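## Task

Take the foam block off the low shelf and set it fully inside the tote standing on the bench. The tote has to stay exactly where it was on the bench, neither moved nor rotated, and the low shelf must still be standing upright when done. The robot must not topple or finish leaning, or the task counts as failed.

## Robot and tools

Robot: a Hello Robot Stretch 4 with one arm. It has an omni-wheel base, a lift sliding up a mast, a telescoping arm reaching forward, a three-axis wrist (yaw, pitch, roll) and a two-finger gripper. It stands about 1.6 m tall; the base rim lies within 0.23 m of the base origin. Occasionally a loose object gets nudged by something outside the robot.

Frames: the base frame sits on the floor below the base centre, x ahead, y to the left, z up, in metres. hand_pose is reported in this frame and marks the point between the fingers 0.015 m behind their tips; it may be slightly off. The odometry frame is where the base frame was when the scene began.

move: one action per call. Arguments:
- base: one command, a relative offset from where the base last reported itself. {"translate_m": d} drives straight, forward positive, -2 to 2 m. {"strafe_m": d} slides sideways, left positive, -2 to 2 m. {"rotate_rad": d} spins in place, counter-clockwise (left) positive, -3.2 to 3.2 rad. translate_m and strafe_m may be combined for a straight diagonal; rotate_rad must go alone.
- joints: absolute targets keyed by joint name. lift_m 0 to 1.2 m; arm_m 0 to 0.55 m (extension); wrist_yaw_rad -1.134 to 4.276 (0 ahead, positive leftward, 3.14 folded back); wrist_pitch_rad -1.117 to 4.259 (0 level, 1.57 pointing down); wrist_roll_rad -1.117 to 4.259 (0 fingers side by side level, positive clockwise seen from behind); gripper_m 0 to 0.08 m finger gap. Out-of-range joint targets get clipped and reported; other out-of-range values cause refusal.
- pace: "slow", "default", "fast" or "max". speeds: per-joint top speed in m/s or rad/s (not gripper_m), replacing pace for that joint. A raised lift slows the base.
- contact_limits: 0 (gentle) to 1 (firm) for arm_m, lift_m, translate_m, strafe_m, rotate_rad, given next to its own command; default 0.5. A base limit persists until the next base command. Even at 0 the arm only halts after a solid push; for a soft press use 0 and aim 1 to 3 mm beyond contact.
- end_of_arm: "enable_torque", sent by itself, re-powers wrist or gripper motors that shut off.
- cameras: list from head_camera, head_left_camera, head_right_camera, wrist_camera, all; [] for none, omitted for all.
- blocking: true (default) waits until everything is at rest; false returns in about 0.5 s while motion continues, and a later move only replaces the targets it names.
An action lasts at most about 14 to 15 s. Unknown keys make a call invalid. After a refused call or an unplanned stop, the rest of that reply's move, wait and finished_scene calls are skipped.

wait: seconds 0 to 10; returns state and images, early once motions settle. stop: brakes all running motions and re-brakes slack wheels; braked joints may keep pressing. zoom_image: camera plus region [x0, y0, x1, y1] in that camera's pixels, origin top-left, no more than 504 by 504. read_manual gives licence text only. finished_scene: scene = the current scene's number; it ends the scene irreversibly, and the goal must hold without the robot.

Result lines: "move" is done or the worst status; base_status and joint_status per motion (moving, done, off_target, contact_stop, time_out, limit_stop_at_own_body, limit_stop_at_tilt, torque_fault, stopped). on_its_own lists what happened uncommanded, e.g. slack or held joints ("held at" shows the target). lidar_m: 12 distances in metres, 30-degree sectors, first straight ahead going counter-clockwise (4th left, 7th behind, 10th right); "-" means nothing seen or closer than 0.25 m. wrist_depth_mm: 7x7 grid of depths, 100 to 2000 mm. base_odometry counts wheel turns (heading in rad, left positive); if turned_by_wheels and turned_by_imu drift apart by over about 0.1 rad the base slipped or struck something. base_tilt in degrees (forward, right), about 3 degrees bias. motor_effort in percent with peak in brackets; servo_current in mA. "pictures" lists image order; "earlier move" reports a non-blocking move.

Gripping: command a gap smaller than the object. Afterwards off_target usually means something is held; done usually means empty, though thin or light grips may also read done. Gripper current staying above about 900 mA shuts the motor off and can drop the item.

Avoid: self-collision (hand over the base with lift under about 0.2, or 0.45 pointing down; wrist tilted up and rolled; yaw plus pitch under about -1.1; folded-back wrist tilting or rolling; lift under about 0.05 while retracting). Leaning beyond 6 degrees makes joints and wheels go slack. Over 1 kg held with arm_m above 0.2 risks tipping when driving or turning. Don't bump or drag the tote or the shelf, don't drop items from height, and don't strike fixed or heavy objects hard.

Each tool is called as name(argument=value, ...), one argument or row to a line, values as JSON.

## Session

move(
)

Scene clock: 0.00 s.
base_odometry: x=+0.000 y=+0.000 heading=+0.000
turned_by_wheels: +0.000
turned_by_imu: +0.000
base_tilt: forward=+0.0 right=+1.1
lidar_m: 1.63 1.61 1.77 2.51 2.47 2.10 1.03 1.02 1.12 2.58 2.34 2.46
base_status: not commanded
joint_positions: lift_m=+0.175 arm_m=+0.002 wrist_yaw_rad=+3.204 wrist_pitch_rad=+0.001 wrist_roll_rad=+0.000 gripper_m=+0.040
joint_status: not commanded
measured_speeds: all 0
motor_effort: lift_m=+20 arm_m=+4 wheel_0=-1 wheel_1=+0 wheel_2=+1
servo_current: wrist_yaw_rad=52 wrist_pitch_rad=52 wrist_roll_rad=46 gripper_m=39
hand_pose: x=-0.0446 y=+0.0741 z=+0.3532 quat_wxyz=(-0.031, +0.000, +0.000, +1.000) (m; base frame)
wrist_depth_mm: - 138 137 - - - - / - - 136 1308 - - - / - 117 135 1308 - - - / - 121 142 1281 - - - / 195 137 1182 1255 - - - / 215 1118 1182 1336 1708 1499 1397 / 211 1118 - 976 - - 1025
pictures: head_camera, head_left_camera, head_right_camera, wrist_camera

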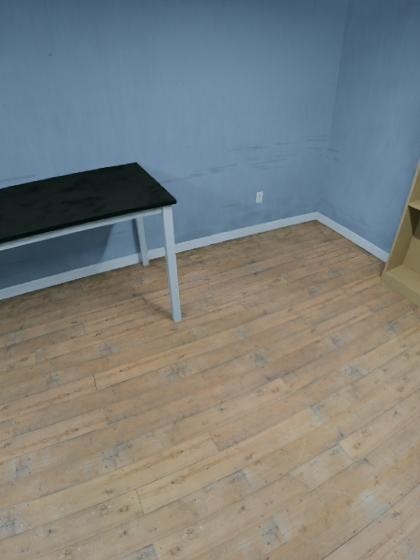

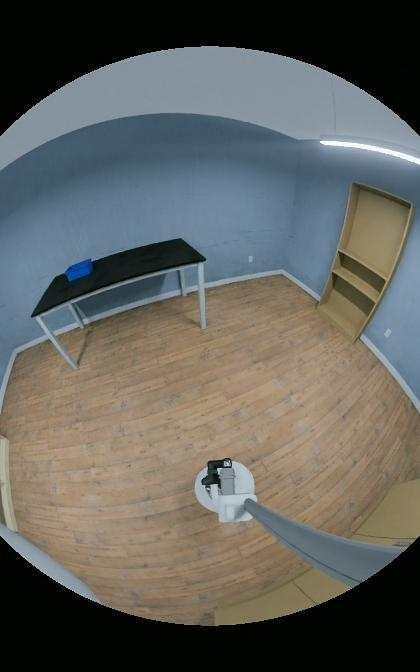

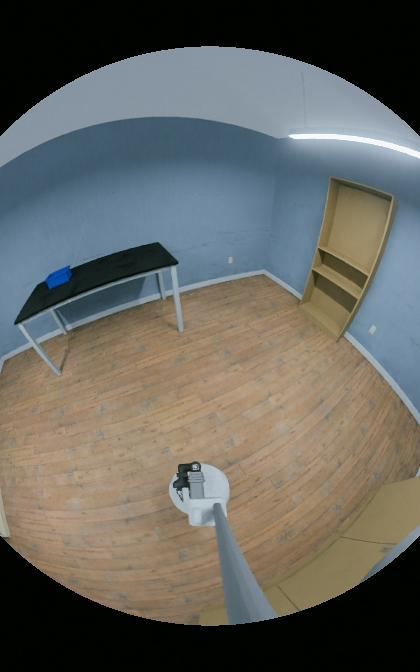

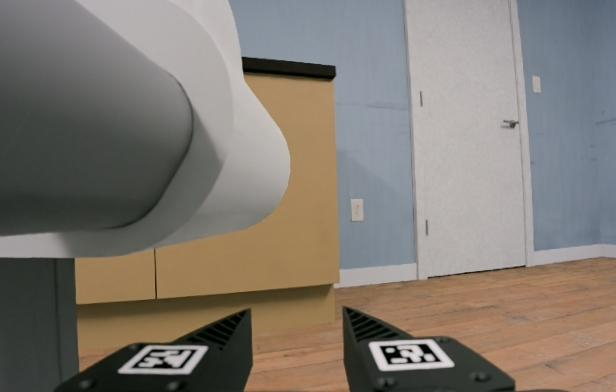

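move(
  base={"rotate_rad": 1.7},
  joints={"lift_m": 0.6},
  cameras=["head_camera","head_left_camera"],
)

zoom_image(
  camera="head_camera",
  region=[0, 100, 420, 500],
)

Scene clock: 5.93 s.
move: done
base_odometry: x=+0.000 y=+0.000 heading=+1.699
turned_by_wheels: +1.699
turned_by_imu: +1.692
base_tilt: forward=-0.1 right=+1.0
lidar_m: 2.49 2.48 1.96 1.02 1.03 1.18 2.58 2.33 2.61 1.62 1.61 1.86
base_status: done
joint_positions: lift_m=+0.600 arm_m=+0.002 wrist_yaw_rad=+3.204 wrist_pitch_rad=+0.001 wrist_roll_rad=+0.000 gripper_m=+0.040
joint_status: all done
measured_speeds: all 0
motor_effort: lift_m=+23(27) arm_m=-4(4) wheel_0=-3(9) wheel_1=-2(9) wheel_2=-1(12)
servo_current: wrist_yaw_rad=52(59) wrist_pitch_rad=33(72) wrist_roll_rad=39(52) gripper_m=39(46)
hand_pose: x=-0.0446 y=+0.0741 z=+0.7777 quat_wxyz=(-0.031, +0.000, +0.000, +1.000) (m; base frame)
wrist_depth_mm: - 138 137 - - - - / - - 136 - - - - / - 116 138 - - - - / - 121 143 - - - 1138 / 195 137 - - - 1499 1138 / 213 - - - - 1499 1160 / 211 - - - - - 1098
pictures: head_camera, head_left_camera

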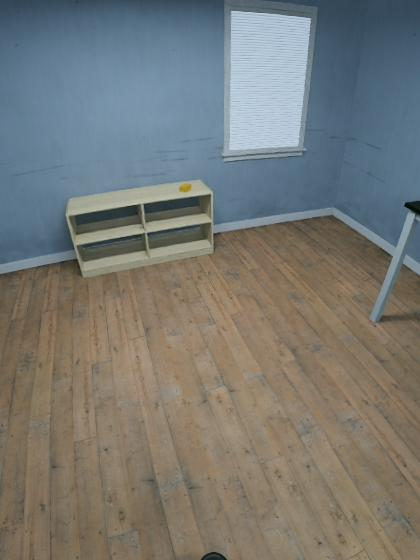

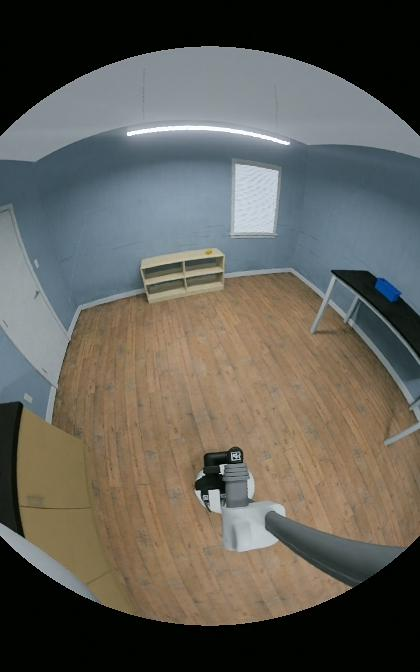

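Scaled by 1.200 from the camera's 420x560 image, which has a finer 1200x1600 frame.

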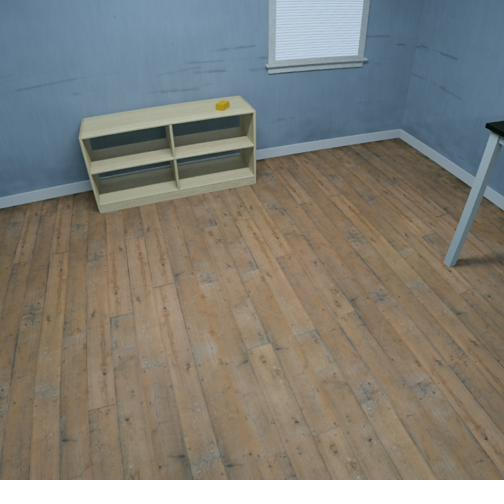

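move(
  base={"rotate_rad": 0.38},
  cameras=[],
)

move(
  base={"translate_m": 1.75, "strafe_m": -0.75},
  joints={"lift_m": 0.9, "wrist_yaw_rad": 0, "wrist_pitch_rad": 1.57, "gripper_m": 0.08},
)

zoom_image(
  camera="head_camera",
  region=[0, 200, 420, 560],
)

Scene clock: 15.13 s.
move: done
base_odometry: x=+0.000 y=+0.000 heading=+2.079
turned_by_wheels: +0.380
turned_by_imu: +0.377
base_tilt: forward=+0.0 right=+1.0
lidar_m: 2.47 2.15 1.05 1.02 1.10 2.61 2.34 2.45 1.67 1.60 1.75 2.54
base_status: done
joint_positions: lift_m=+0.600 arm_m=+0.002 wrist_yaw_rad=+3.204 wrist_pitch_rad=+0.001 wrist_roll_rad=+0.000 gripper_m=+0.040
joint_status: not commanded
measured_speeds: all 0
motor_effort: lift_m=+23(24) arm_m=-3(4) wheel_0=-3(8) wheel_1=-1(9) wheel_2=-2(9)
servo_current: wrist_yaw_rad=52(59) wrist_pitch_rad=59(72) wrist_roll_rad=52(52) gripper_m=39(46)
hand_pose: x=-0.0446 y=+0.0741 z=+0.7777 quat_wxyz=(-0.031, +0.000, +0.000, +1.000) (m; base frame)
wrist_depth_mm: - 138 137 - - - - / - - 136 - - - - / - 116 138 - - - - / - 121 143 - - - - / 195 137 - - - - - / 213 - - - - - - / 212 - - 1983 - - -
pictures: none
No camera images: "cameras" was empty.

Scene clock: 22.87 s.
move: done
base_odometry: x=-0.197 y=+1.894 heading=+2.079
turned_by_wheels: +0.000
turned_by_imu: -0.002
base_tilt: forward=+0.0 right=+0.9
lidar_m: 0.66 0.72 1.10 2.19 2.04 2.59 - 1.40 1.18 1.98 1.31 0.69
base_status: done
joint_positions: lift_m=+0.900 arm_m=+0.002 wrist_yaw_rad=+0.002 wrist_pitch_rad=+1.567 wrist_roll_rad=+0.000 gripper_m=+0.080
joint_status: all done
measured_speeds: all 0
motor_effort: lift_m=+23(26) arm_m=-4(4) wheel_0=+2(10) wheel_1=+2(7) wheel_2=+1(14)
servo_current: wrist_yaw_rad=52(137) wrist_pitch_rad=59(117) wrist_roll_rad=46(52) gripper_m=46(85)
hand_pose: x=+0.1740 y=-0.0874 z=+0.8653 quat_wxyz=(+0.708, -0.001, +0.706, +0.001) (m; base frame)
wrist_depth_mm: 1042 1025 1042 976 976 1025 1042 / 1042 1042 1025 1042 1025 1042 1042 / 1025 1025 1025 1042 1042 1025 1025 / 1042 1025 1025 1025 1042 1025 1025 / 1025 991 798 798 1008 1025 1008 / 1008 1025 788 788 1008 991 1025 / - 109 778 788 1008 - -
pictures: head_camera, head_left_camera, head_right_camera, wrist_camera

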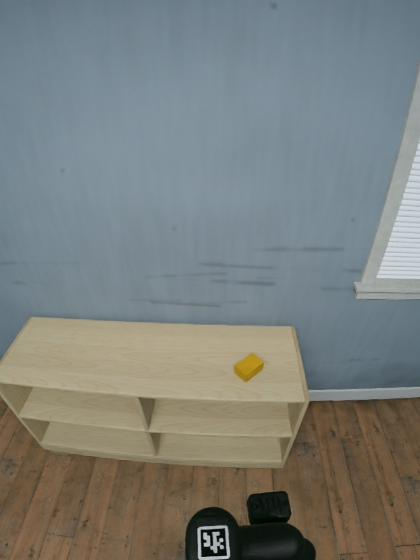

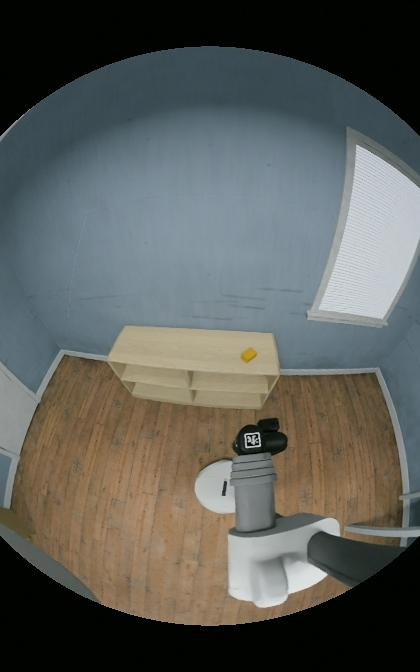

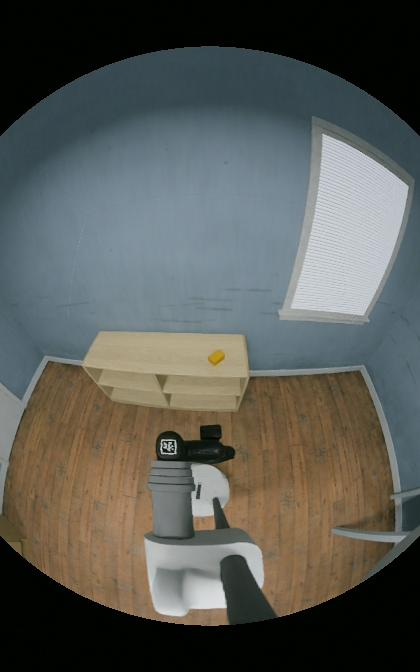

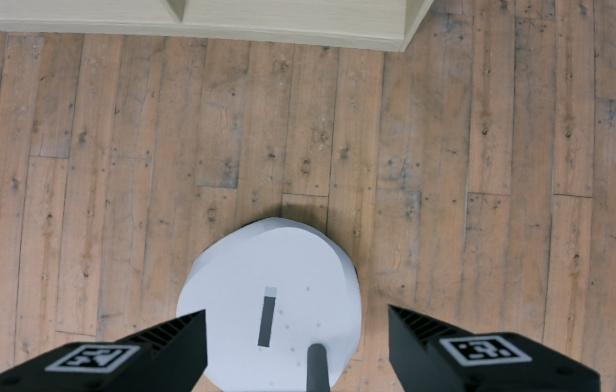

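Scaled by 1.200 from the camera's 420x560 image, which has a finer 1200x1600 frame.

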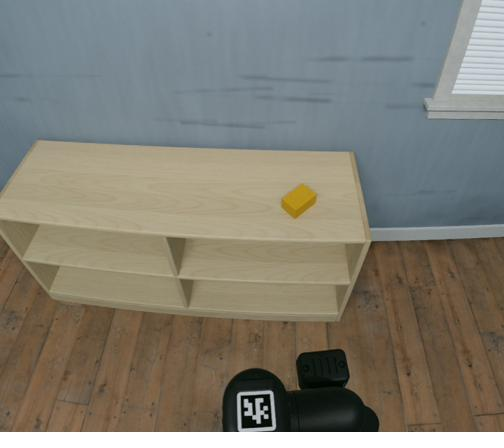

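move(
  base={"translate_m": 0.25, "strafe_m": -0.055},
  joints={"arm_m": 0.35},
  cameras=["wrist_camera","head_camera"],
)

Scene clock: 29.27 s.
move: done
base_odometry: x=-0.271 y=+2.139 heading=+2.080
turned_by_wheels: +0.000
turned_by_imu: -0.001
base_tilt: forward=-0.1 right=+1.1
lidar_m: 0.41 0.46 0.69 2.21 2.25 2.64 - 1.34 1.31 1.93 1.02 0.44
base_status: done
joint_positions: lift_m=+0.900 arm_m=+0.350 wrist_yaw_rad=+0.002 wrist_pitch_rad=+1.567 wrist_roll_rad=+0.000 gripper_m=+0.080
joint_status: all done
measured_speeds: all 0
motor_effort: lift_m=+23(23) arm_m=+8(12) wheel_0=+1(9) wheel_1=+1(7) wheel_2=+1(12)
servo_current: wrist_yaw_rad=52(59) wrist_pitch_rad=72(78) wrist_roll_rad=39(52) gripper_m=33(46)
hand_pose: x=+0.5214 y=-0.0874 z=+0.8653 quat_wxyz=(+0.708, -0.001, +0.706, +0.001) (m; base frame)
wrist_depth_mm: 418 413 413 413 413 410 - / 410 410 410 407 410 407 - / 413 410 410 407 407 407 1008 / 410 407 404 404 404 404 1008 / 404 402 402 357 399 399 1008 / 404 402 399 397 399 397 1008 / - 109 866 946 397 - -
pictures: head_camera, wrist_camera

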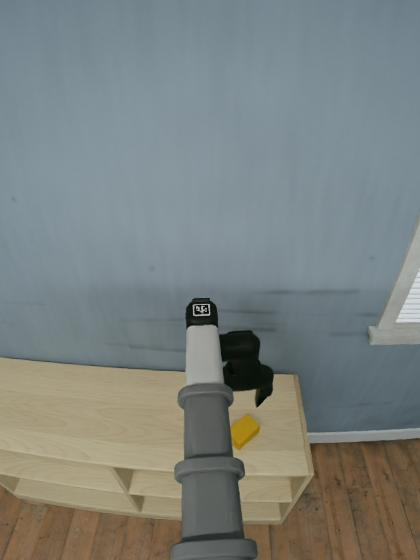

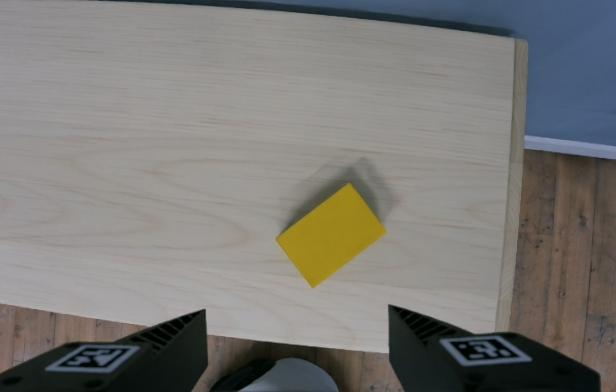

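move(
  base={"strafe_m": -0.028},
  joints={"arm_m": 0.371, "wrist_roll_rad": 0.925, "lift_m": 0.82},
  cameras=["wrist_camera"],
)

Scene clock: 36.63 s.
move: done
base_odometry: x=-0.246 y=+2.152 heading=+2.080
turned_by_wheels: +0.000
turned_by_imu: -0.001
base_tilt: forward=-0.1 right=+1.2
lidar_m: 0.40 0.46 0.69 2.24 2.26 2.64 - 1.30 1.28 1.90 0.99 0.43
base_status: done
joint_positions: lift_m=+0.820 arm_m=+0.371 wrist_yaw_rad=+0.002 wrist_pitch_rad=+1.567 wrist_roll_rad=+0.923 gripper_m=+0.080
joint_status: all done
measured_speeds: all 0
motor_effort: lift_m=+16(20) arm_m=+8(11) wheel_0=+1(9) wheel_1=-1(10) wheel_2=+0(4)
servo_current: wrist_yaw_rad=46(59) wrist_pitch_rad=46(65) wrist_roll_rad=46(104) gripper_m=33(46)
hand_pose: x=+0.5424 y=-0.0874 z=+0.7858 quat_wxyz=(+0.634, +0.315, +0.632, -0.314) (m; base frame)
wrist_depth_mm: 289 330 330 329 931 946 946 / 329 330 329 327 324 946 931 / 330 327 325 325 322 324 931 / 327 325 325 324 322 320 917 / 325 324 324 277 322 322 931 / 324 324 320 276 320 931 931 / - 109 320 319 319 - -
pictures: wrist_camera

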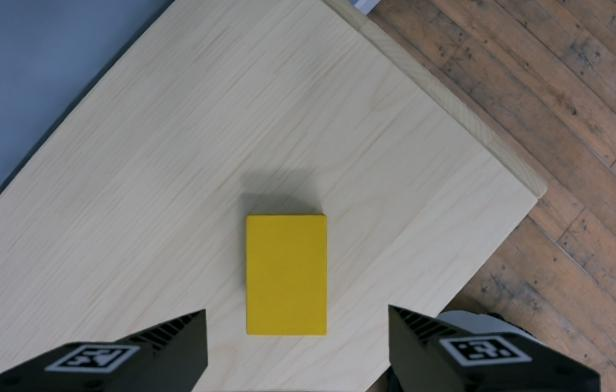

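move(
  base={"strafe_m": 0.007},
  joints={"arm_m": 0.38, "lift_m": 0.74},
  cameras=["wrist_camera"],
)

Scene clock: 40.83 s.
move: done
base_odometry: x=-0.252 y=+2.149 heading=+2.080
turned_by_wheels: +0.000
turned_by_imu: -0.001
base_tilt: forward=+0.1 right=+0.9
lidar_m: 0.42 0.46 0.69 2.26 2.25 2.66 - 1.33 1.29 1.91 1.02 0.43
base_status: done
joint_positions: lift_m=+0.740 arm_m=+0.380 wrist_yaw_rad=+0.002 wrist_pitch_rad=+1.567 wrist_roll_rad=+0.923 gripper_m=+0.080
joint_status: all done
measured_speeds: all 0
motor_effort: lift_m=+16(17) arm_m=+8(10) wheel_0=-2(6) wheel_1=+1(9) wheel_2=+0(2)
servo_current: wrist_yaw_rad=52(59) wrist_pitch_rad=39(65) wrist_roll_rad=39(52) gripper_m=39(46)
hand_pose: x=+0.5514 y=-0.0874 z=+0.7058 quat_wxyz=(+0.634, +0.315, +0.632, -0.314) (m; base frame)
wrist_depth_mm: 258 249 248 247 245 247 854 / 248 247 246 245 244 244 854 / 246 246 246 244 243 242 242 / 245 245 244 243 242 241 240 / 245 244 242 197 241 240 240 / 243 242 241 195 239 238 831 / - 109 195 195 147 - -
pictures: wrist_camera

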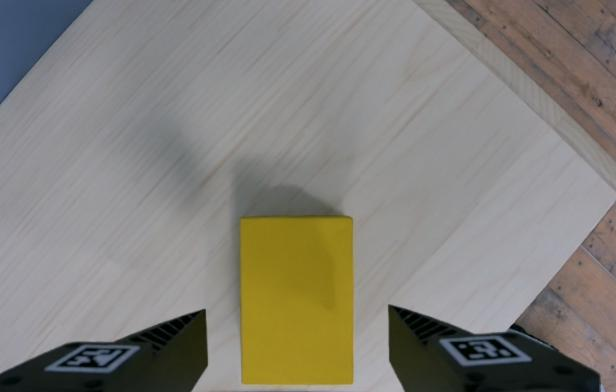

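Center 297, good.

move(
  joints={"lift_m": 0.68},
  pace="slow",
  contact_limits={"lift_m": 0.2},
  cameras=["wrist_camera"],
)

move(
  joints={"gripper_m": 0.045},
  cameras=["wrist_camera"],
)

move(
  joints={"lift_m": 0.95},
  cameras=["wrist_camera"],
)

Scene clock: 46.60 s.
move: done
base_odometry: x=-0.252 y=+2.149 heading=+2.080
turned_by_wheels: +0.000
turned_by_imu: -0.001
base_tilt: forward=+0.1 right=+1.0
lidar_m: 0.42 0.45 0.69 2.24 2.27 2.65 - 1.32 1.27 1.91 1.01 0.45
base_status: not commanded
joint_positions: lift_m=+0.680 arm_m=+0.380 wrist_yaw_rad=+0.002 wrist_pitch_rad=+1.567 wrist_roll_rad=+0.923 gripper_m=+0.080
joint_status: all done
measured_speeds: all 0
motor_effort: lift_m=+16(17) arm_m=+8(8) wheel_0=-1(2) wheel_1=+1(2) wheel_2=+0(0)
servo_current: wrist_yaw_rad=52(59) wrist_pitch_rad=52(72) wrist_roll_rad=46(59) gripper_m=39(46)
contact_limits: lift_m 0.2
hand_pose: x=+0.5514 y=-0.0874 z=+0.6458 quat_wxyz=(+0.634, +0.315, +0.632, -0.314) (m; base frame)
wrist_depth_mm: 187 187 186 186 185 185 - / 187 186 186 184 184 183 183 / 186 185 185 183 183 182 182 / 185 185 184 182 182 182 181 / 183 183 182 137 181 181 180 / 182 182 146 136 180 180 179 / - 109 136 136 146 - -
pictures: wrist_camera

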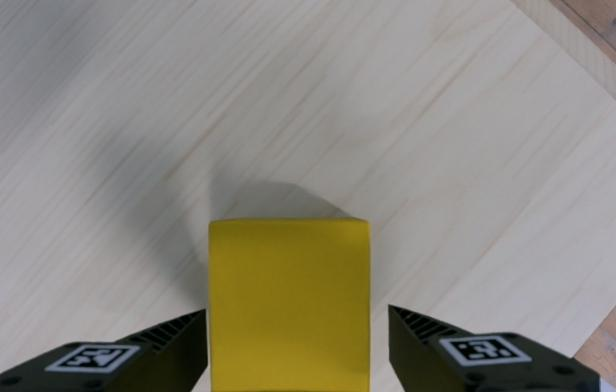

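Scene clock: 47.73 s.
move: off_target
base_odometry: x=-0.252 y=+2.149 heading=+2.080
turned_by_wheels: +0.000
turned_by_imu: +0.000
base_tilt: forward=+0.0 right=+1.0
lidar_m: 0.42 0.46 0.71 2.24 2.25 2.65 - 1.34 1.28 1.92 1.03 0.44
base_status: not commanded
joint_positions: lift_m=+0.680 arm_m=+0.380 wrist_yaw_rad=+0.002 wrist_pitch_rad=+1.567 wrist_roll_rad=+0.923 gripper_m=+0.055
joint_status: gripper_m off_target (ended at +0.055, target +0.045)
measured_speeds: all 0
on_its_own: gripper_m is held at +0.050, not at your +0.045, by its contact guard: the fingers met something
motor_effort: lift_m=+16(16) arm_m=+8(8) wheel_0=-1(2) wheel_1=+1(2) wheel_2=+0(0)
servo_current: wrist_yaw_rad=52(59) wrist_pitch_rad=33(65) wrist_roll_rad=46(52) gripper_m=553(637)
contact_limits: lift_m 0.2
hand_pose: x=+0.5514 y=-0.0874 z=+0.6458 quat_wxyz=(+0.634, +0.315, +0.632, -0.314) (m; base frame)
wrist_depth_mm: 188 187 186 185 185 184 - / 187 186 185 184 185 183 183 / 186 185 185 183 183 182 182 / 185 184 183 183 182 182 181 / 184 183 182 137 181 180 180 / 183 182 137 136 145 180 179 / 182 182 136 136 117 - -
pictures: wrist_camera

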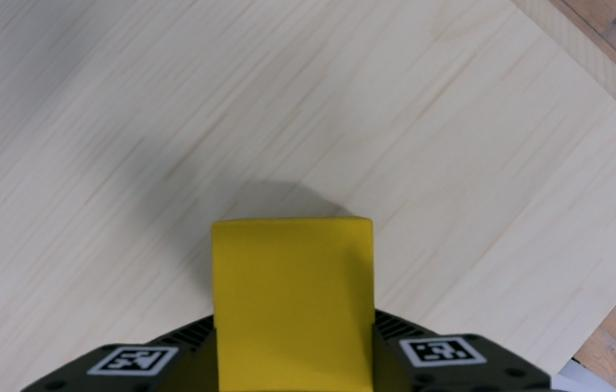

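Scene clock: 49.90 s.
move: done
base_odometry: x=-0.252 y=+2.149 heading=+2.080
turned_by_wheels: +0.000
turned_by_imu: +0.000
base_tilt: forward=+0.0 right=+0.9
lidar_m: 0.41 0.45 0.70 2.23 2.27 2.66 - 1.33 1.29 1.92 1.00 0.44
base_status: not commanded
joint_positions: lift_m=+0.950 arm_m=+0.380 wrist_yaw_rad=+0.002 wrist_pitch_rad=+1.567 wrist_roll_rad=+0.923 gripper_m=+0.055
joint_status: all done
measured_speeds: all 0
on_its_own: gripper_m is held at +0.050, not at your +0.045, by its contact guard: the fingers met something
motor_effort: lift_m=+23(27) arm_m=+8(8) wheel_0=-1(2) wheel_1=+1(2) wheel_2=+0(0)
servo_current: wrist_yaw_rad=46(59) wrist_pitch_rad=59(65) wrist_roll_rad=39(52) gripper_m=553(566)
hand_pose: x=+0.5514 y=-0.0874 z=+0.9153 quat_wxyz=(+0.634, +0.315, +0.632, -0.314) (m; base frame)
wrist_depth_mm: 279 351 459 459 1078 1098 1078 / 317 392 466 455 1060 1078 1078 / 373 459 455 455 452 1060 1060 / 413 459 459 452 452 452 1060 / 455 452 452 137 452 1060 1078 / 452 452 137 136 137 1060 1042 / 449 452 136 136 117 - -
pictures: wrist_camera

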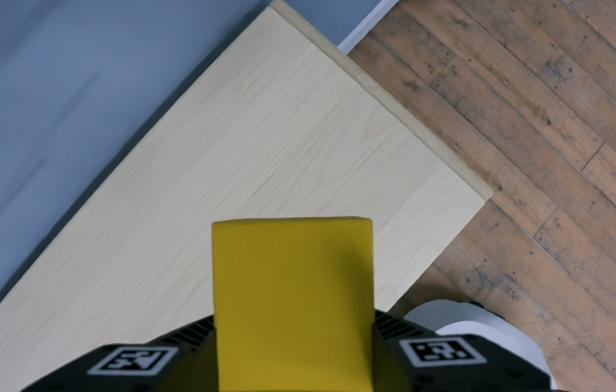

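move(
  joints={"arm_m": 0.05, "lift_m": 1.15},
  base={"translate_m": -0.5},
  cameras=[],
)

move(
  base={"rotate_rad": -1.571},
  joints={"wrist_yaw_rad": 1.57, "wrist_roll_rad": 0},
  cameras=["head_camera","head_right_camera"],
)

zoom_image(
  camera="head_right_camera",
  region=[100, 200, 420, 480],
)

Scene clock: 60.63 s.
move: done
base_odometry: x=-0.009 y=+1.712 heading=+2.080
turned_by_wheels: +0.000
turned_by_imu: -0.002
base_tilt: forward=+0.1 right=+0.9
lidar_m: 0.90 0.99 2.08 2.32 2.01 2.73 4.20 1.27 1.01 1.84 1.67 0.95
base_status: done
joint_positions: lift_m=+1.150 arm_m=+0.050 wrist_yaw_rad=+0.002 wrist_pitch_rad=+1.567 wrist_roll_rad=+0.923 gripper_m=+0.055
joint_status: all done
measured_speeds: all 0
on_its_own: gripper_m is held at +0.050, not at your +0.045, by its contact guard: the fingers met something
motor_effort: lift_m=+23(26) arm_m=-8(11) wheel_0=-3(9) wheel_1=-1(10) wheel_2=+1(13)
servo_current: wrist_yaw_rad=46(59) wrist_pitch_rad=46(72) wrist_roll_rad=52(52) gripper_m=553(566)
hand_pose: x=+0.2220 y=-0.0874 z=+1.1153 quat_wxyz=(+0.634, +0.315, +0.632, -0.314) (m; base frame)
wrist_depth_mm: 960 1078 1308 1281 1308 1281 1281 / 946 1182 1308 1281 1281 1281 1281 / 1229 1281 1308 1255 1255 1281 1255 / 1229 1308 1255 1255 1281 1255 1229 / 1281 1281 1281 137 1281 1255 1255 / 1281 1281 137 136 136 1229 1255 / 1255 1229 136 136 117 - -
pictures: none
No camera images: "cameras" was empty.

Scene clock: 63.27 s.
move: done
base_odometry: x=-0.009 y=+1.712 heading=+0.509
turned_by_wheels: -1.571
turned_by_imu: -1.565
base_tilt: forward=+0.0 right=+1.0
lidar_m: 1.87 1.67 0.92 0.90 0.99 2.12 2.32 2.02 2.77 3.84 1.25 0.99
base_status: done
joint_positions: lift_m=+1.150 arm_m=+0.050 wrist_yaw_rad=+1.568 wrist_pitch_rad=+1.567 wrist_roll_rad=+0.002 gripper_m=+0.055
joint_status: all done
measured_speeds: all 0
on_its_own: gripper_m is held at +0.050, not at your +0.045, by its contact guard: the fingers met something
motor_effort: lift_m=+23(23) arm_m=-8(8) wheel_0=+1(7) wheel_1=+2(9) wheel_2=+2(8)
servo_current: wrist_yaw_rad=52(163) wrist_pitch_rad=59(72) wrist_roll_rad=46(117) gripper_m=553(559)
hand_pose: x=+0.3086 y=+0.0005 z=+1.1153 quat_wxyz=(+0.502, -0.498, +0.500, +0.500) (m; base frame)
wrist_depth_mm: 1336 1308 1281 1308 1308 1281 1255 / 1308 1308 1281 1281 1281 1281 1281 / 1281 1308 1281 1308 1281 1281 1281 / 1281 1308 1060 1281 1281 1255 1255 / 1281 1281 1060 137 1255 1281 1255 / 569 1281 137 136 136 1229 1229 / 1255 1255 136 136 117 - -
pictures: head_camera, head_right_camera

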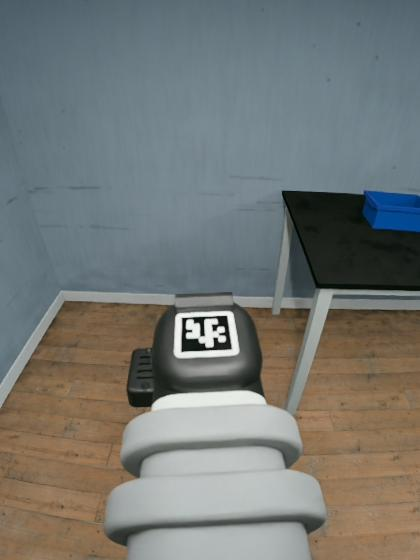

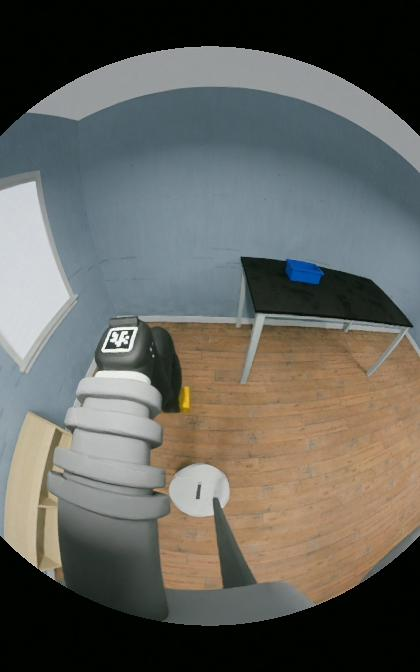

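Scaled by 1.575 from the camera's 420x672 image, which has a finer 600x960 frame.

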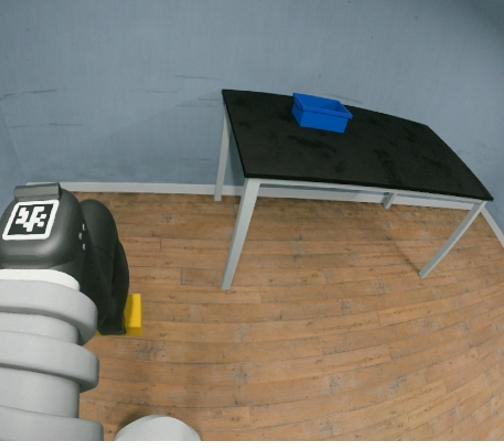

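move(
  base={"rotate_rad": -1.64},
  joints={"lift_m": 1.18},
  cameras=[],
)

move(
  base={"strafe_m": 1.25, "translate_m": -0.1},
)

zoom_image(
  camera="head_camera",
  region=[0, 150, 420, 560],
)

Scene clock: 78.93 s.
move: done
base_odometry: x=-0.009 y=+1.712 heading=-1.131
turned_by_wheels: -1.640
turned_by_imu: -1.634
base_tilt: forward=+0.0 right=+1.0
lidar_m: 3.83 1.29 1.00 1.51 1.75 1.32 0.92 0.97 1.98 2.32 2.02 2.57
base_status: done
joint_positions: lift_m=+1.180 arm_m=+0.050 wrist_yaw_rad=+1.568 wrist_pitch_rad=+1.567 wrist_roll_rad=+0.002 gripper_m=+0.055
joint_status: all done
measured_speeds: all 0
on_its_own: gripper_m is held at +0.050, not at your +0.045, by its contact guard: the fingers met something
motor_effort: lift_m=+23(25) arm_m=-8(8) wheel_0=+3(7) wheel_1=+2(9) wheel_2=+1(8)
servo_current: wrist_yaw_rad=52(59) wrist_pitch_rad=59(72) wrist_roll_rad=46(52) gripper_m=553(559)
hand_pose: x=+0.3087 y=+0.0005 z=+1.1453 quat_wxyz=(+0.502, -0.498, +0.500, +0.500) (m; base frame)
wrist_depth_mm: 1308 1336 1308 1336 1336 1308 1308 / 1336 1366 1336 1281 1308 1336 1308 / 1308 1308 1308 1308 1281 1308 1281 / 1336 1308 1078 1336 1336 1281 1308 / 1308 1308 1078 137 1281 1281 1281 / 574 1308 137 137 136 1308 1255 / 1281 1281 136 135 117 - -
pictures: none
No camera images: "cameras" was empty.

Scene clock: 84.47 s.
move: done
base_odometry: x=+1.079 y=+2.336 heading=-1.131
turned_by_wheels: +0.000
turned_by_imu: +0.004
base_tilt: forward=+0.2 right=+1.0
lidar_m: 0.45 0.49 0.65 0.62 0.67 0.97 1.07 1.19 1.27 3.52 3.21 0.47
base_status: done
joint_positions: lift_m=+1.180 arm_m=+0.050 wrist_yaw_rad=+1.568 wrist_pitch_rad=+1.567 wrist_roll_rad=+0.002 gripper_m=+0.055
joint_status: not commanded
measured_speeds: all 0
on_its_own: gripper_m is held at +0.050, not at your +0.045, by its contact guard: the fingers met something
motor_effort: lift_m=+22(23) arm_m=-8(8) wheel_0=+0(10) wheel_1=-1(13) wheel_2=+2(7)
servo_current: wrist_yaw_rad=52(59) wrist_pitch_rad=65(78) wrist_roll_rad=46(52) gripper_m=553(559)
hand_pose: x=+0.3086 y=+0.0005 z=+1.1453 quat_wxyz=(+0.502, -0.498, +0.500, +0.500) (m; base frame)
wrist_depth_mm: - - - - - - - / 1397 1336 1336 1308 1308 1366 - / 1308 1308 1366 1336 1308 1308 - / 1336 1308 1098 1308 1308 1308 - / 1308 1281 1060 137 1308 1281 - / 569 1281 137 136 136 1308 - / 1281 1308 136 136 117 - -
pictures: head_camera, head_left_camera, head_right_camera, wrist_camera

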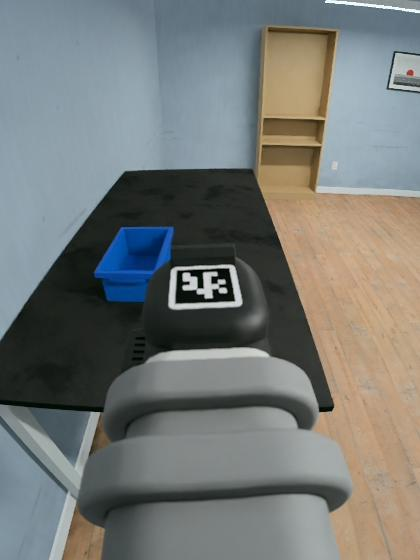

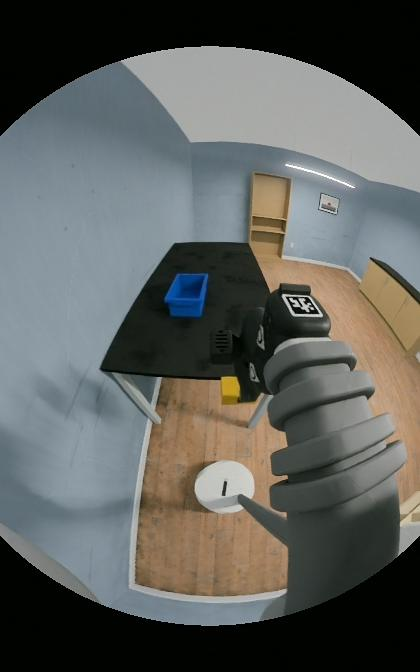

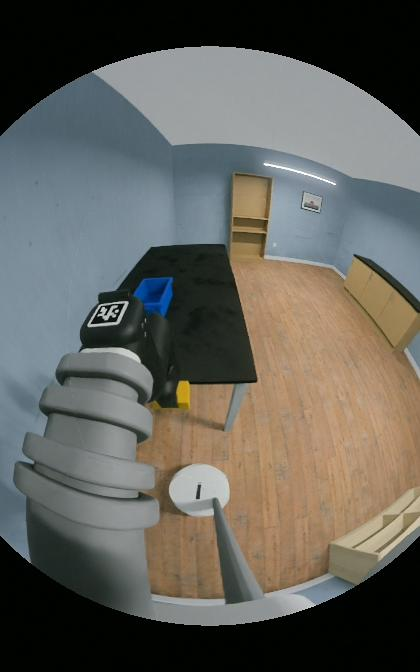

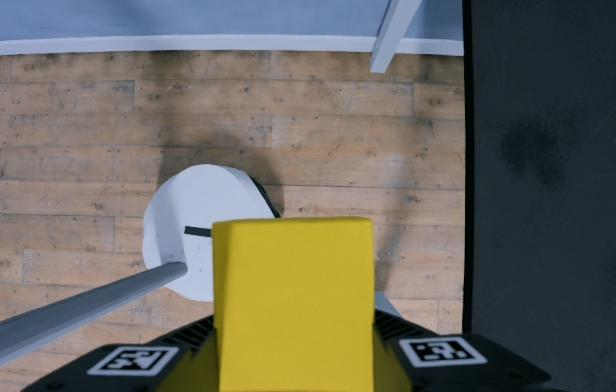

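Scaled by 1.200 from the camera's 420x560 image, which has a finer 1200x1600 frame.

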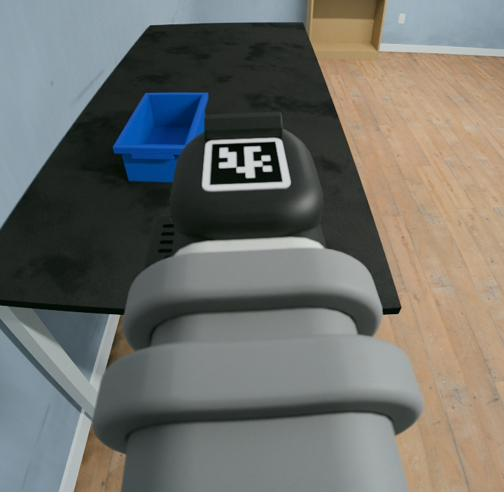

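move(
  base={"strafe_m": 0.17, "translate_m": 0.25},
  cameras=[],
)

move(
  base={"rotate_rad": 0.1},
  joints={"arm_m": 0.47},
)

zoom_image(
  camera="head_left_camera",
  region=[130, 230, 320, 420],
)

Scene clock: 106.03 s.
move: done
base_odometry: x=+1.340 y=+2.182 heading=-1.131
turned_by_wheels: +0.000
turned_by_imu: +0.000
base_tilt: forward=+0.2 right=+1.0
lidar_m: 0.25 0.25 0.35 0.44 0.47 0.70 1.36 1.44 1.56 3.30 0.32 0.25
base_status: done
joint_positions: lift_m=+1.180 arm_m=+0.050 wrist_yaw_rad=+1.568 wrist_pitch_rad=+1.567 wrist_roll_rad=+0.002 gripper_m=+0.055
joint_status: not commanded
measured_speeds: all 0
on_its_own: gripper_m is held at +0.050, not at your +0.045, by its contact guard: the fingers met something
motor_effort: lift_m=+22(22) arm_m=-8(8) wheel_0=-2(6) wheel_1=+0(12) wheel_2=+1(11)
servo_current: wrist_yaw_rad=46(59) wrist_pitch_rad=59(72) wrist_roll_rad=46(52) gripper_m=553(559)
hand_pose: x=+0.3086 y=+0.0005 z=+1.1453 quat_wxyz=(+0.502, -0.498, +0.500, +0.500) (m; base frame)
wrist_depth_mm: - - - - - - - / - - 1281 - - - - / 1308 1336 1336 - - - - / 1308 1281 1098 - - - - / 1308 1281 1078 137 - - - / 569 1281 137 137 136 - - / 1308 1281 136 136 117 - -
pictures: none
No camera images: "cameras" was empty.

Scene clock: 108.37 s.
move: done
base_odometry: x=+1.340 y=+2.182 heading=-1.031
turned_by_wheels: +0.099
turned_by_imu: +0.099
base_tilt: forward=+0.1 right=+0.9
lidar_m: 0.25 0.25 0.39 0.42 0.50 0.76 1.36 1.50 1.71 3.32 0.28 0.25
base_status: done
joint_positions: lift_m=+1.180 arm_m=+0.470 wrist_yaw_rad=+1.568 wrist_pitch_rad=+1.567 wrist_roll_rad=+0.002 gripper_m=+0.055
joint_status: all done
measured_speeds: all 0
on_its_own: gripper_m is held at +0.050, not at your +0.045, by its contact guard: the fingers met something
motor_effort: lift_m=+22(22) arm_m=+8(12) wheel_0=-3(6) wheel_1=-1(6) wheel_2=-2(7)
servo_current: wrist_yaw_rad=46(59) wrist_pitch_rad=46(65) wrist_roll_rad=46(59) gripper_m=553(559)
hand_pose: x=+0.7280 y=+0.0005 z=+1.1453 quat_wxyz=(+0.502, -0.498, +0.500, +0.500) (m; base frame)
wrist_depth_mm: - - - - - - - / - - - - - - - / - - - - - - - / - - 260 258 - - - / - 258 271 137 370 256 - / - 258 137 136 146 370 - / - - 136 136 117 - -
pictures: head_camera, head_left_camera, head_right_camera, wrist_camera

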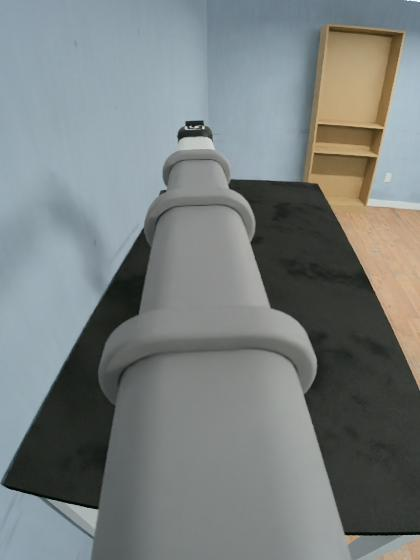

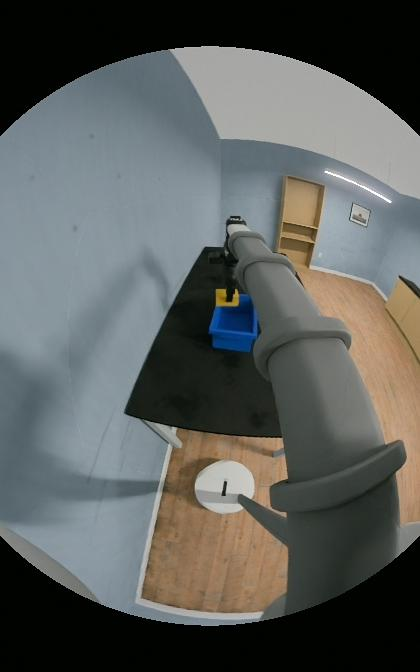

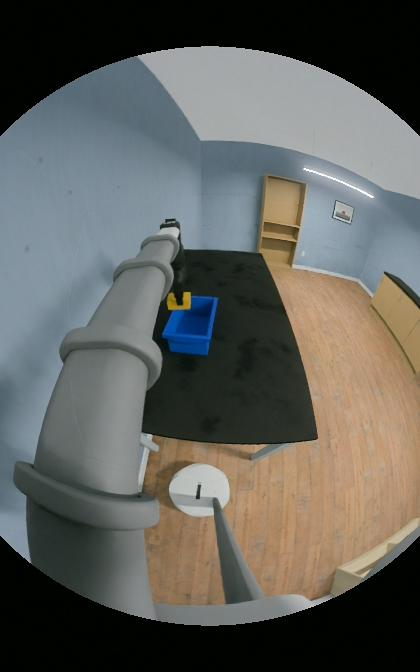

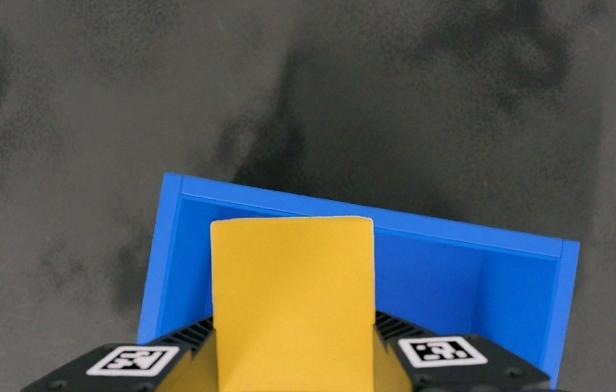

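Scaled by 2.653 from the camera's 420x672 image, which has a finer 600x960 frame.

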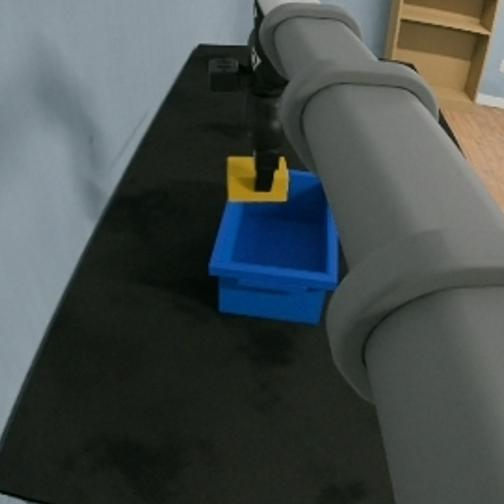

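move(
  base={"rotate_rad": -0.0625},
  joints={"arm_m": 0.502, "wrist_roll_rad": 0.095},
  cameras=["wrist_camera","head_left_camera","head_right_camera"],
)

zoom_image(
  camera="head_right_camera",
  region=[100, 230, 290, 420],
)

Scene clock: 121.77 s.
move: done
base_odometry: x=+1.340 y=+2.182 heading=-1.093
turned_by_wheels: -0.062
turned_by_imu: -0.063
base_tilt: forward=+0.0 right=+1.0
lidar_m: 0.25 0.25 0.38 0.42 0.48 0.73 1.36 1.46 1.57 3.29 0.30 0.25
base_status: done
joint_positions: lift_m=+1.180 arm_m=+0.502 wrist_yaw_rad=+1.568 wrist_pitch_rad=+1.568 wrist_roll_rad=+0.093 gripper_m=+0.055
joint_status: all done
measured_speeds: all 0
on_its_own: gripper_m is held at +0.050, not at your +0.045, by its contact guard: the fingers met something
motor_effort: lift_m=+22(22) arm_m=+8(11) wheel_0=+2(5) wheel_1=+2(8) wheel_2=+3(7)
servo_current: wrist_yaw_rad=46(59) wrist_pitch_rad=33(78) wrist_roll_rad=52(65) gripper_m=553(559)
hand_pose: x=+0.7600 y=+0.0005 z=+1.1453 quat_wxyz=(+0.524, -0.475, +0.523, +0.476) (m; base frame)
wrist_depth_mm: - - - - - - - / - - - - - - - / - 262 260 259 - - - / - 303 375 375 375 - - / - 304 377 137 373 - - / - 303 137 136 146 - - / - 126 136 136 117 - -
pictures: head_left_camera, head_right_camera, wrist_camera

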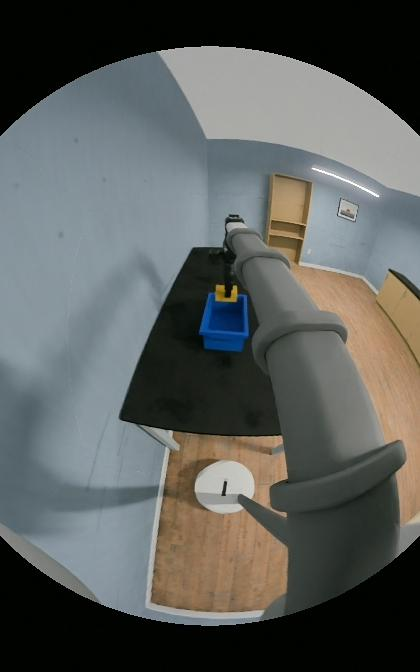

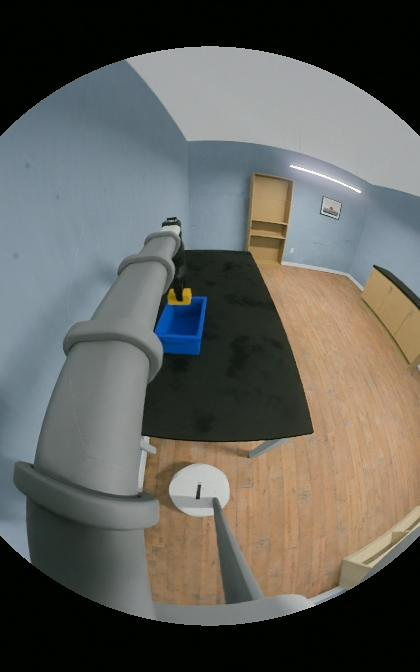

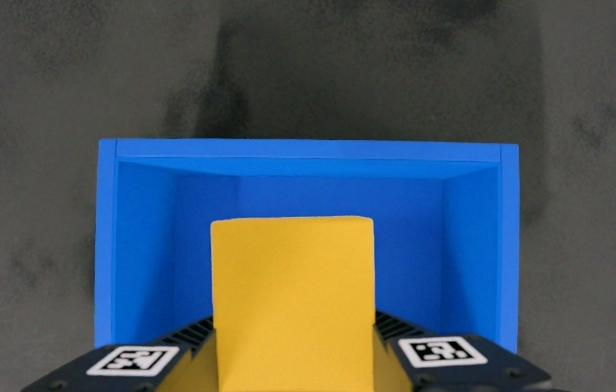

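Scaled by 2.653 from the camera's 420x672 image, which has a finer 600x960 frame.

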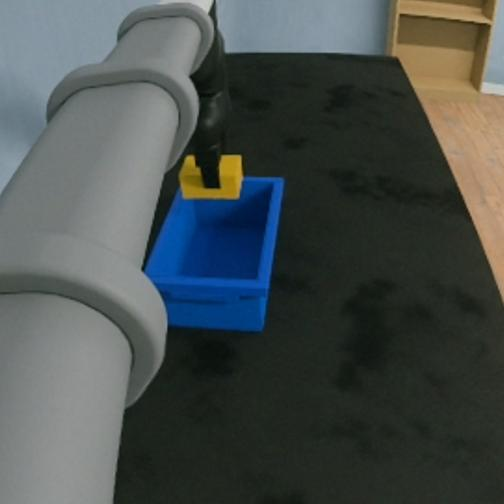

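move(
  joints={"lift_m": 1.08},
  pace="slow",
  contact_limits={"lift_m": 0.1},
  cameras=["wrist_camera","head_right_camera","head_left_camera"],
)

zoom_image(
  camera="head_left_camera",
  region=[130, 230, 320, 420],
)

zoom_image(
  camera="head_right_camera",
  region=[100, 230, 290, 420],
)

Scene clock: 129.37 s.
move: done
base_odometry: x=+1.340 y=+2.182 heading=-1.093
turned_by_wheels: +0.000
turned_by_imu: -0.001
base_tilt: forward=-0.1 right=+1.1
lidar_m: 0.25 0.25 0.36 0.43 0.48 0.73 1.36 1.44 1.57 3.28 0.30 0.25
base_status: not commanded
joint_positions: lift_m=+1.080 arm_m=+0.502 wrist_yaw_rad=+1.568 wrist_pitch_rad=+1.568 wrist_roll_rad=+0.093 gripper_m=+0.055
joint_status: all done
measured_speeds: all 0
on_its_own: gripper_m is held at +0.050, not at your +0.045, by its contact guard: the fingers met something
motor_effort: lift_m=+16(22) arm_m=+8(8) wheel_0=+2(2) wheel_1=+2(2) wheel_2=+2(3)
servo_current: wrist_yaw_rad=46(59) wrist_pitch_rad=33(72) wrist_roll_rad=46(52) gripper_m=553(559)
contact_limits: lift_m 0.1
hand_pose: x=+0.7600 y=+0.0005 z=+1.0458 quat_wxyz=(+0.524, -0.475, +0.523, +0.476) (m; base frame)
wrist_depth_mm: - - - - - - - / - - - - - - - / 180 161 - - - 158 - / 205 277 278 274 276 274 211 / 195 274 274 137 272 272 199 / 194 273 137 137 271 271 206 / 183 126 136 136 117 - -
pictures: head_left_camera, head_right_camera, wrist_camera

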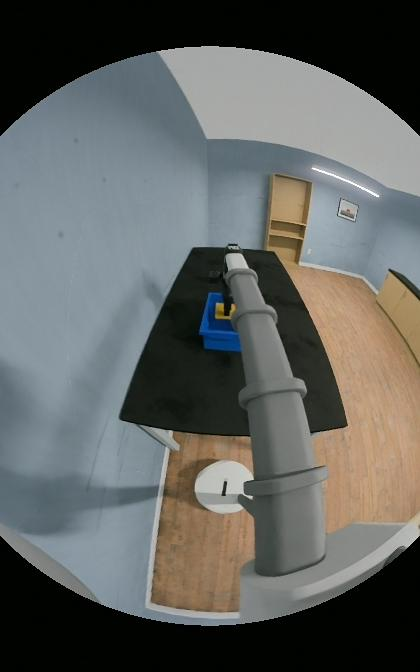

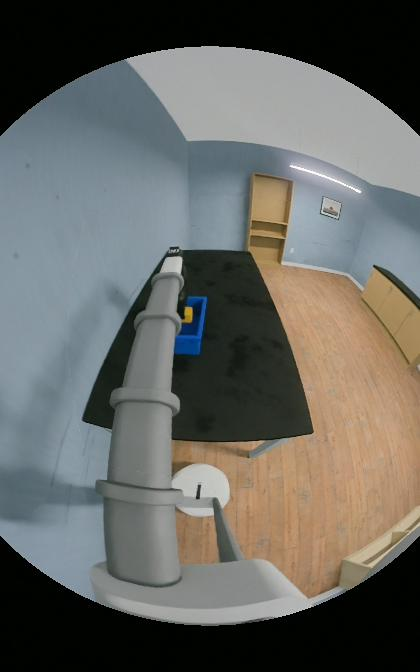

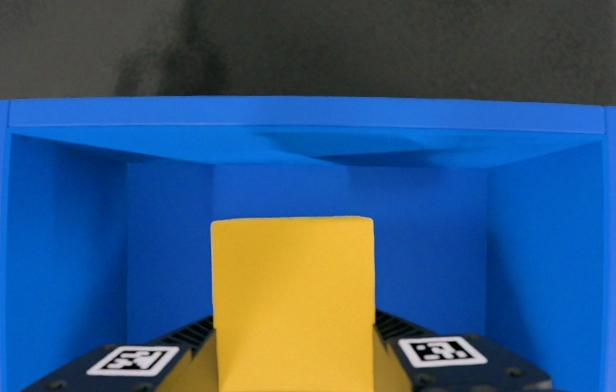

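Scaled by 2.653 from the camera's 420x672 image, which has a finer 600x960 frame.

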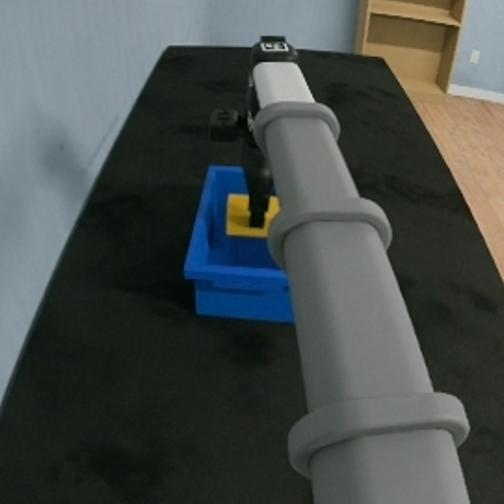

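Scaled by 2.653 from the camera's 420x672 image, which has a finer 600x960 frame.

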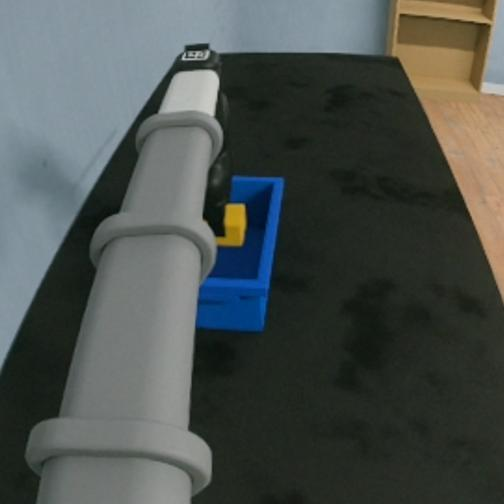

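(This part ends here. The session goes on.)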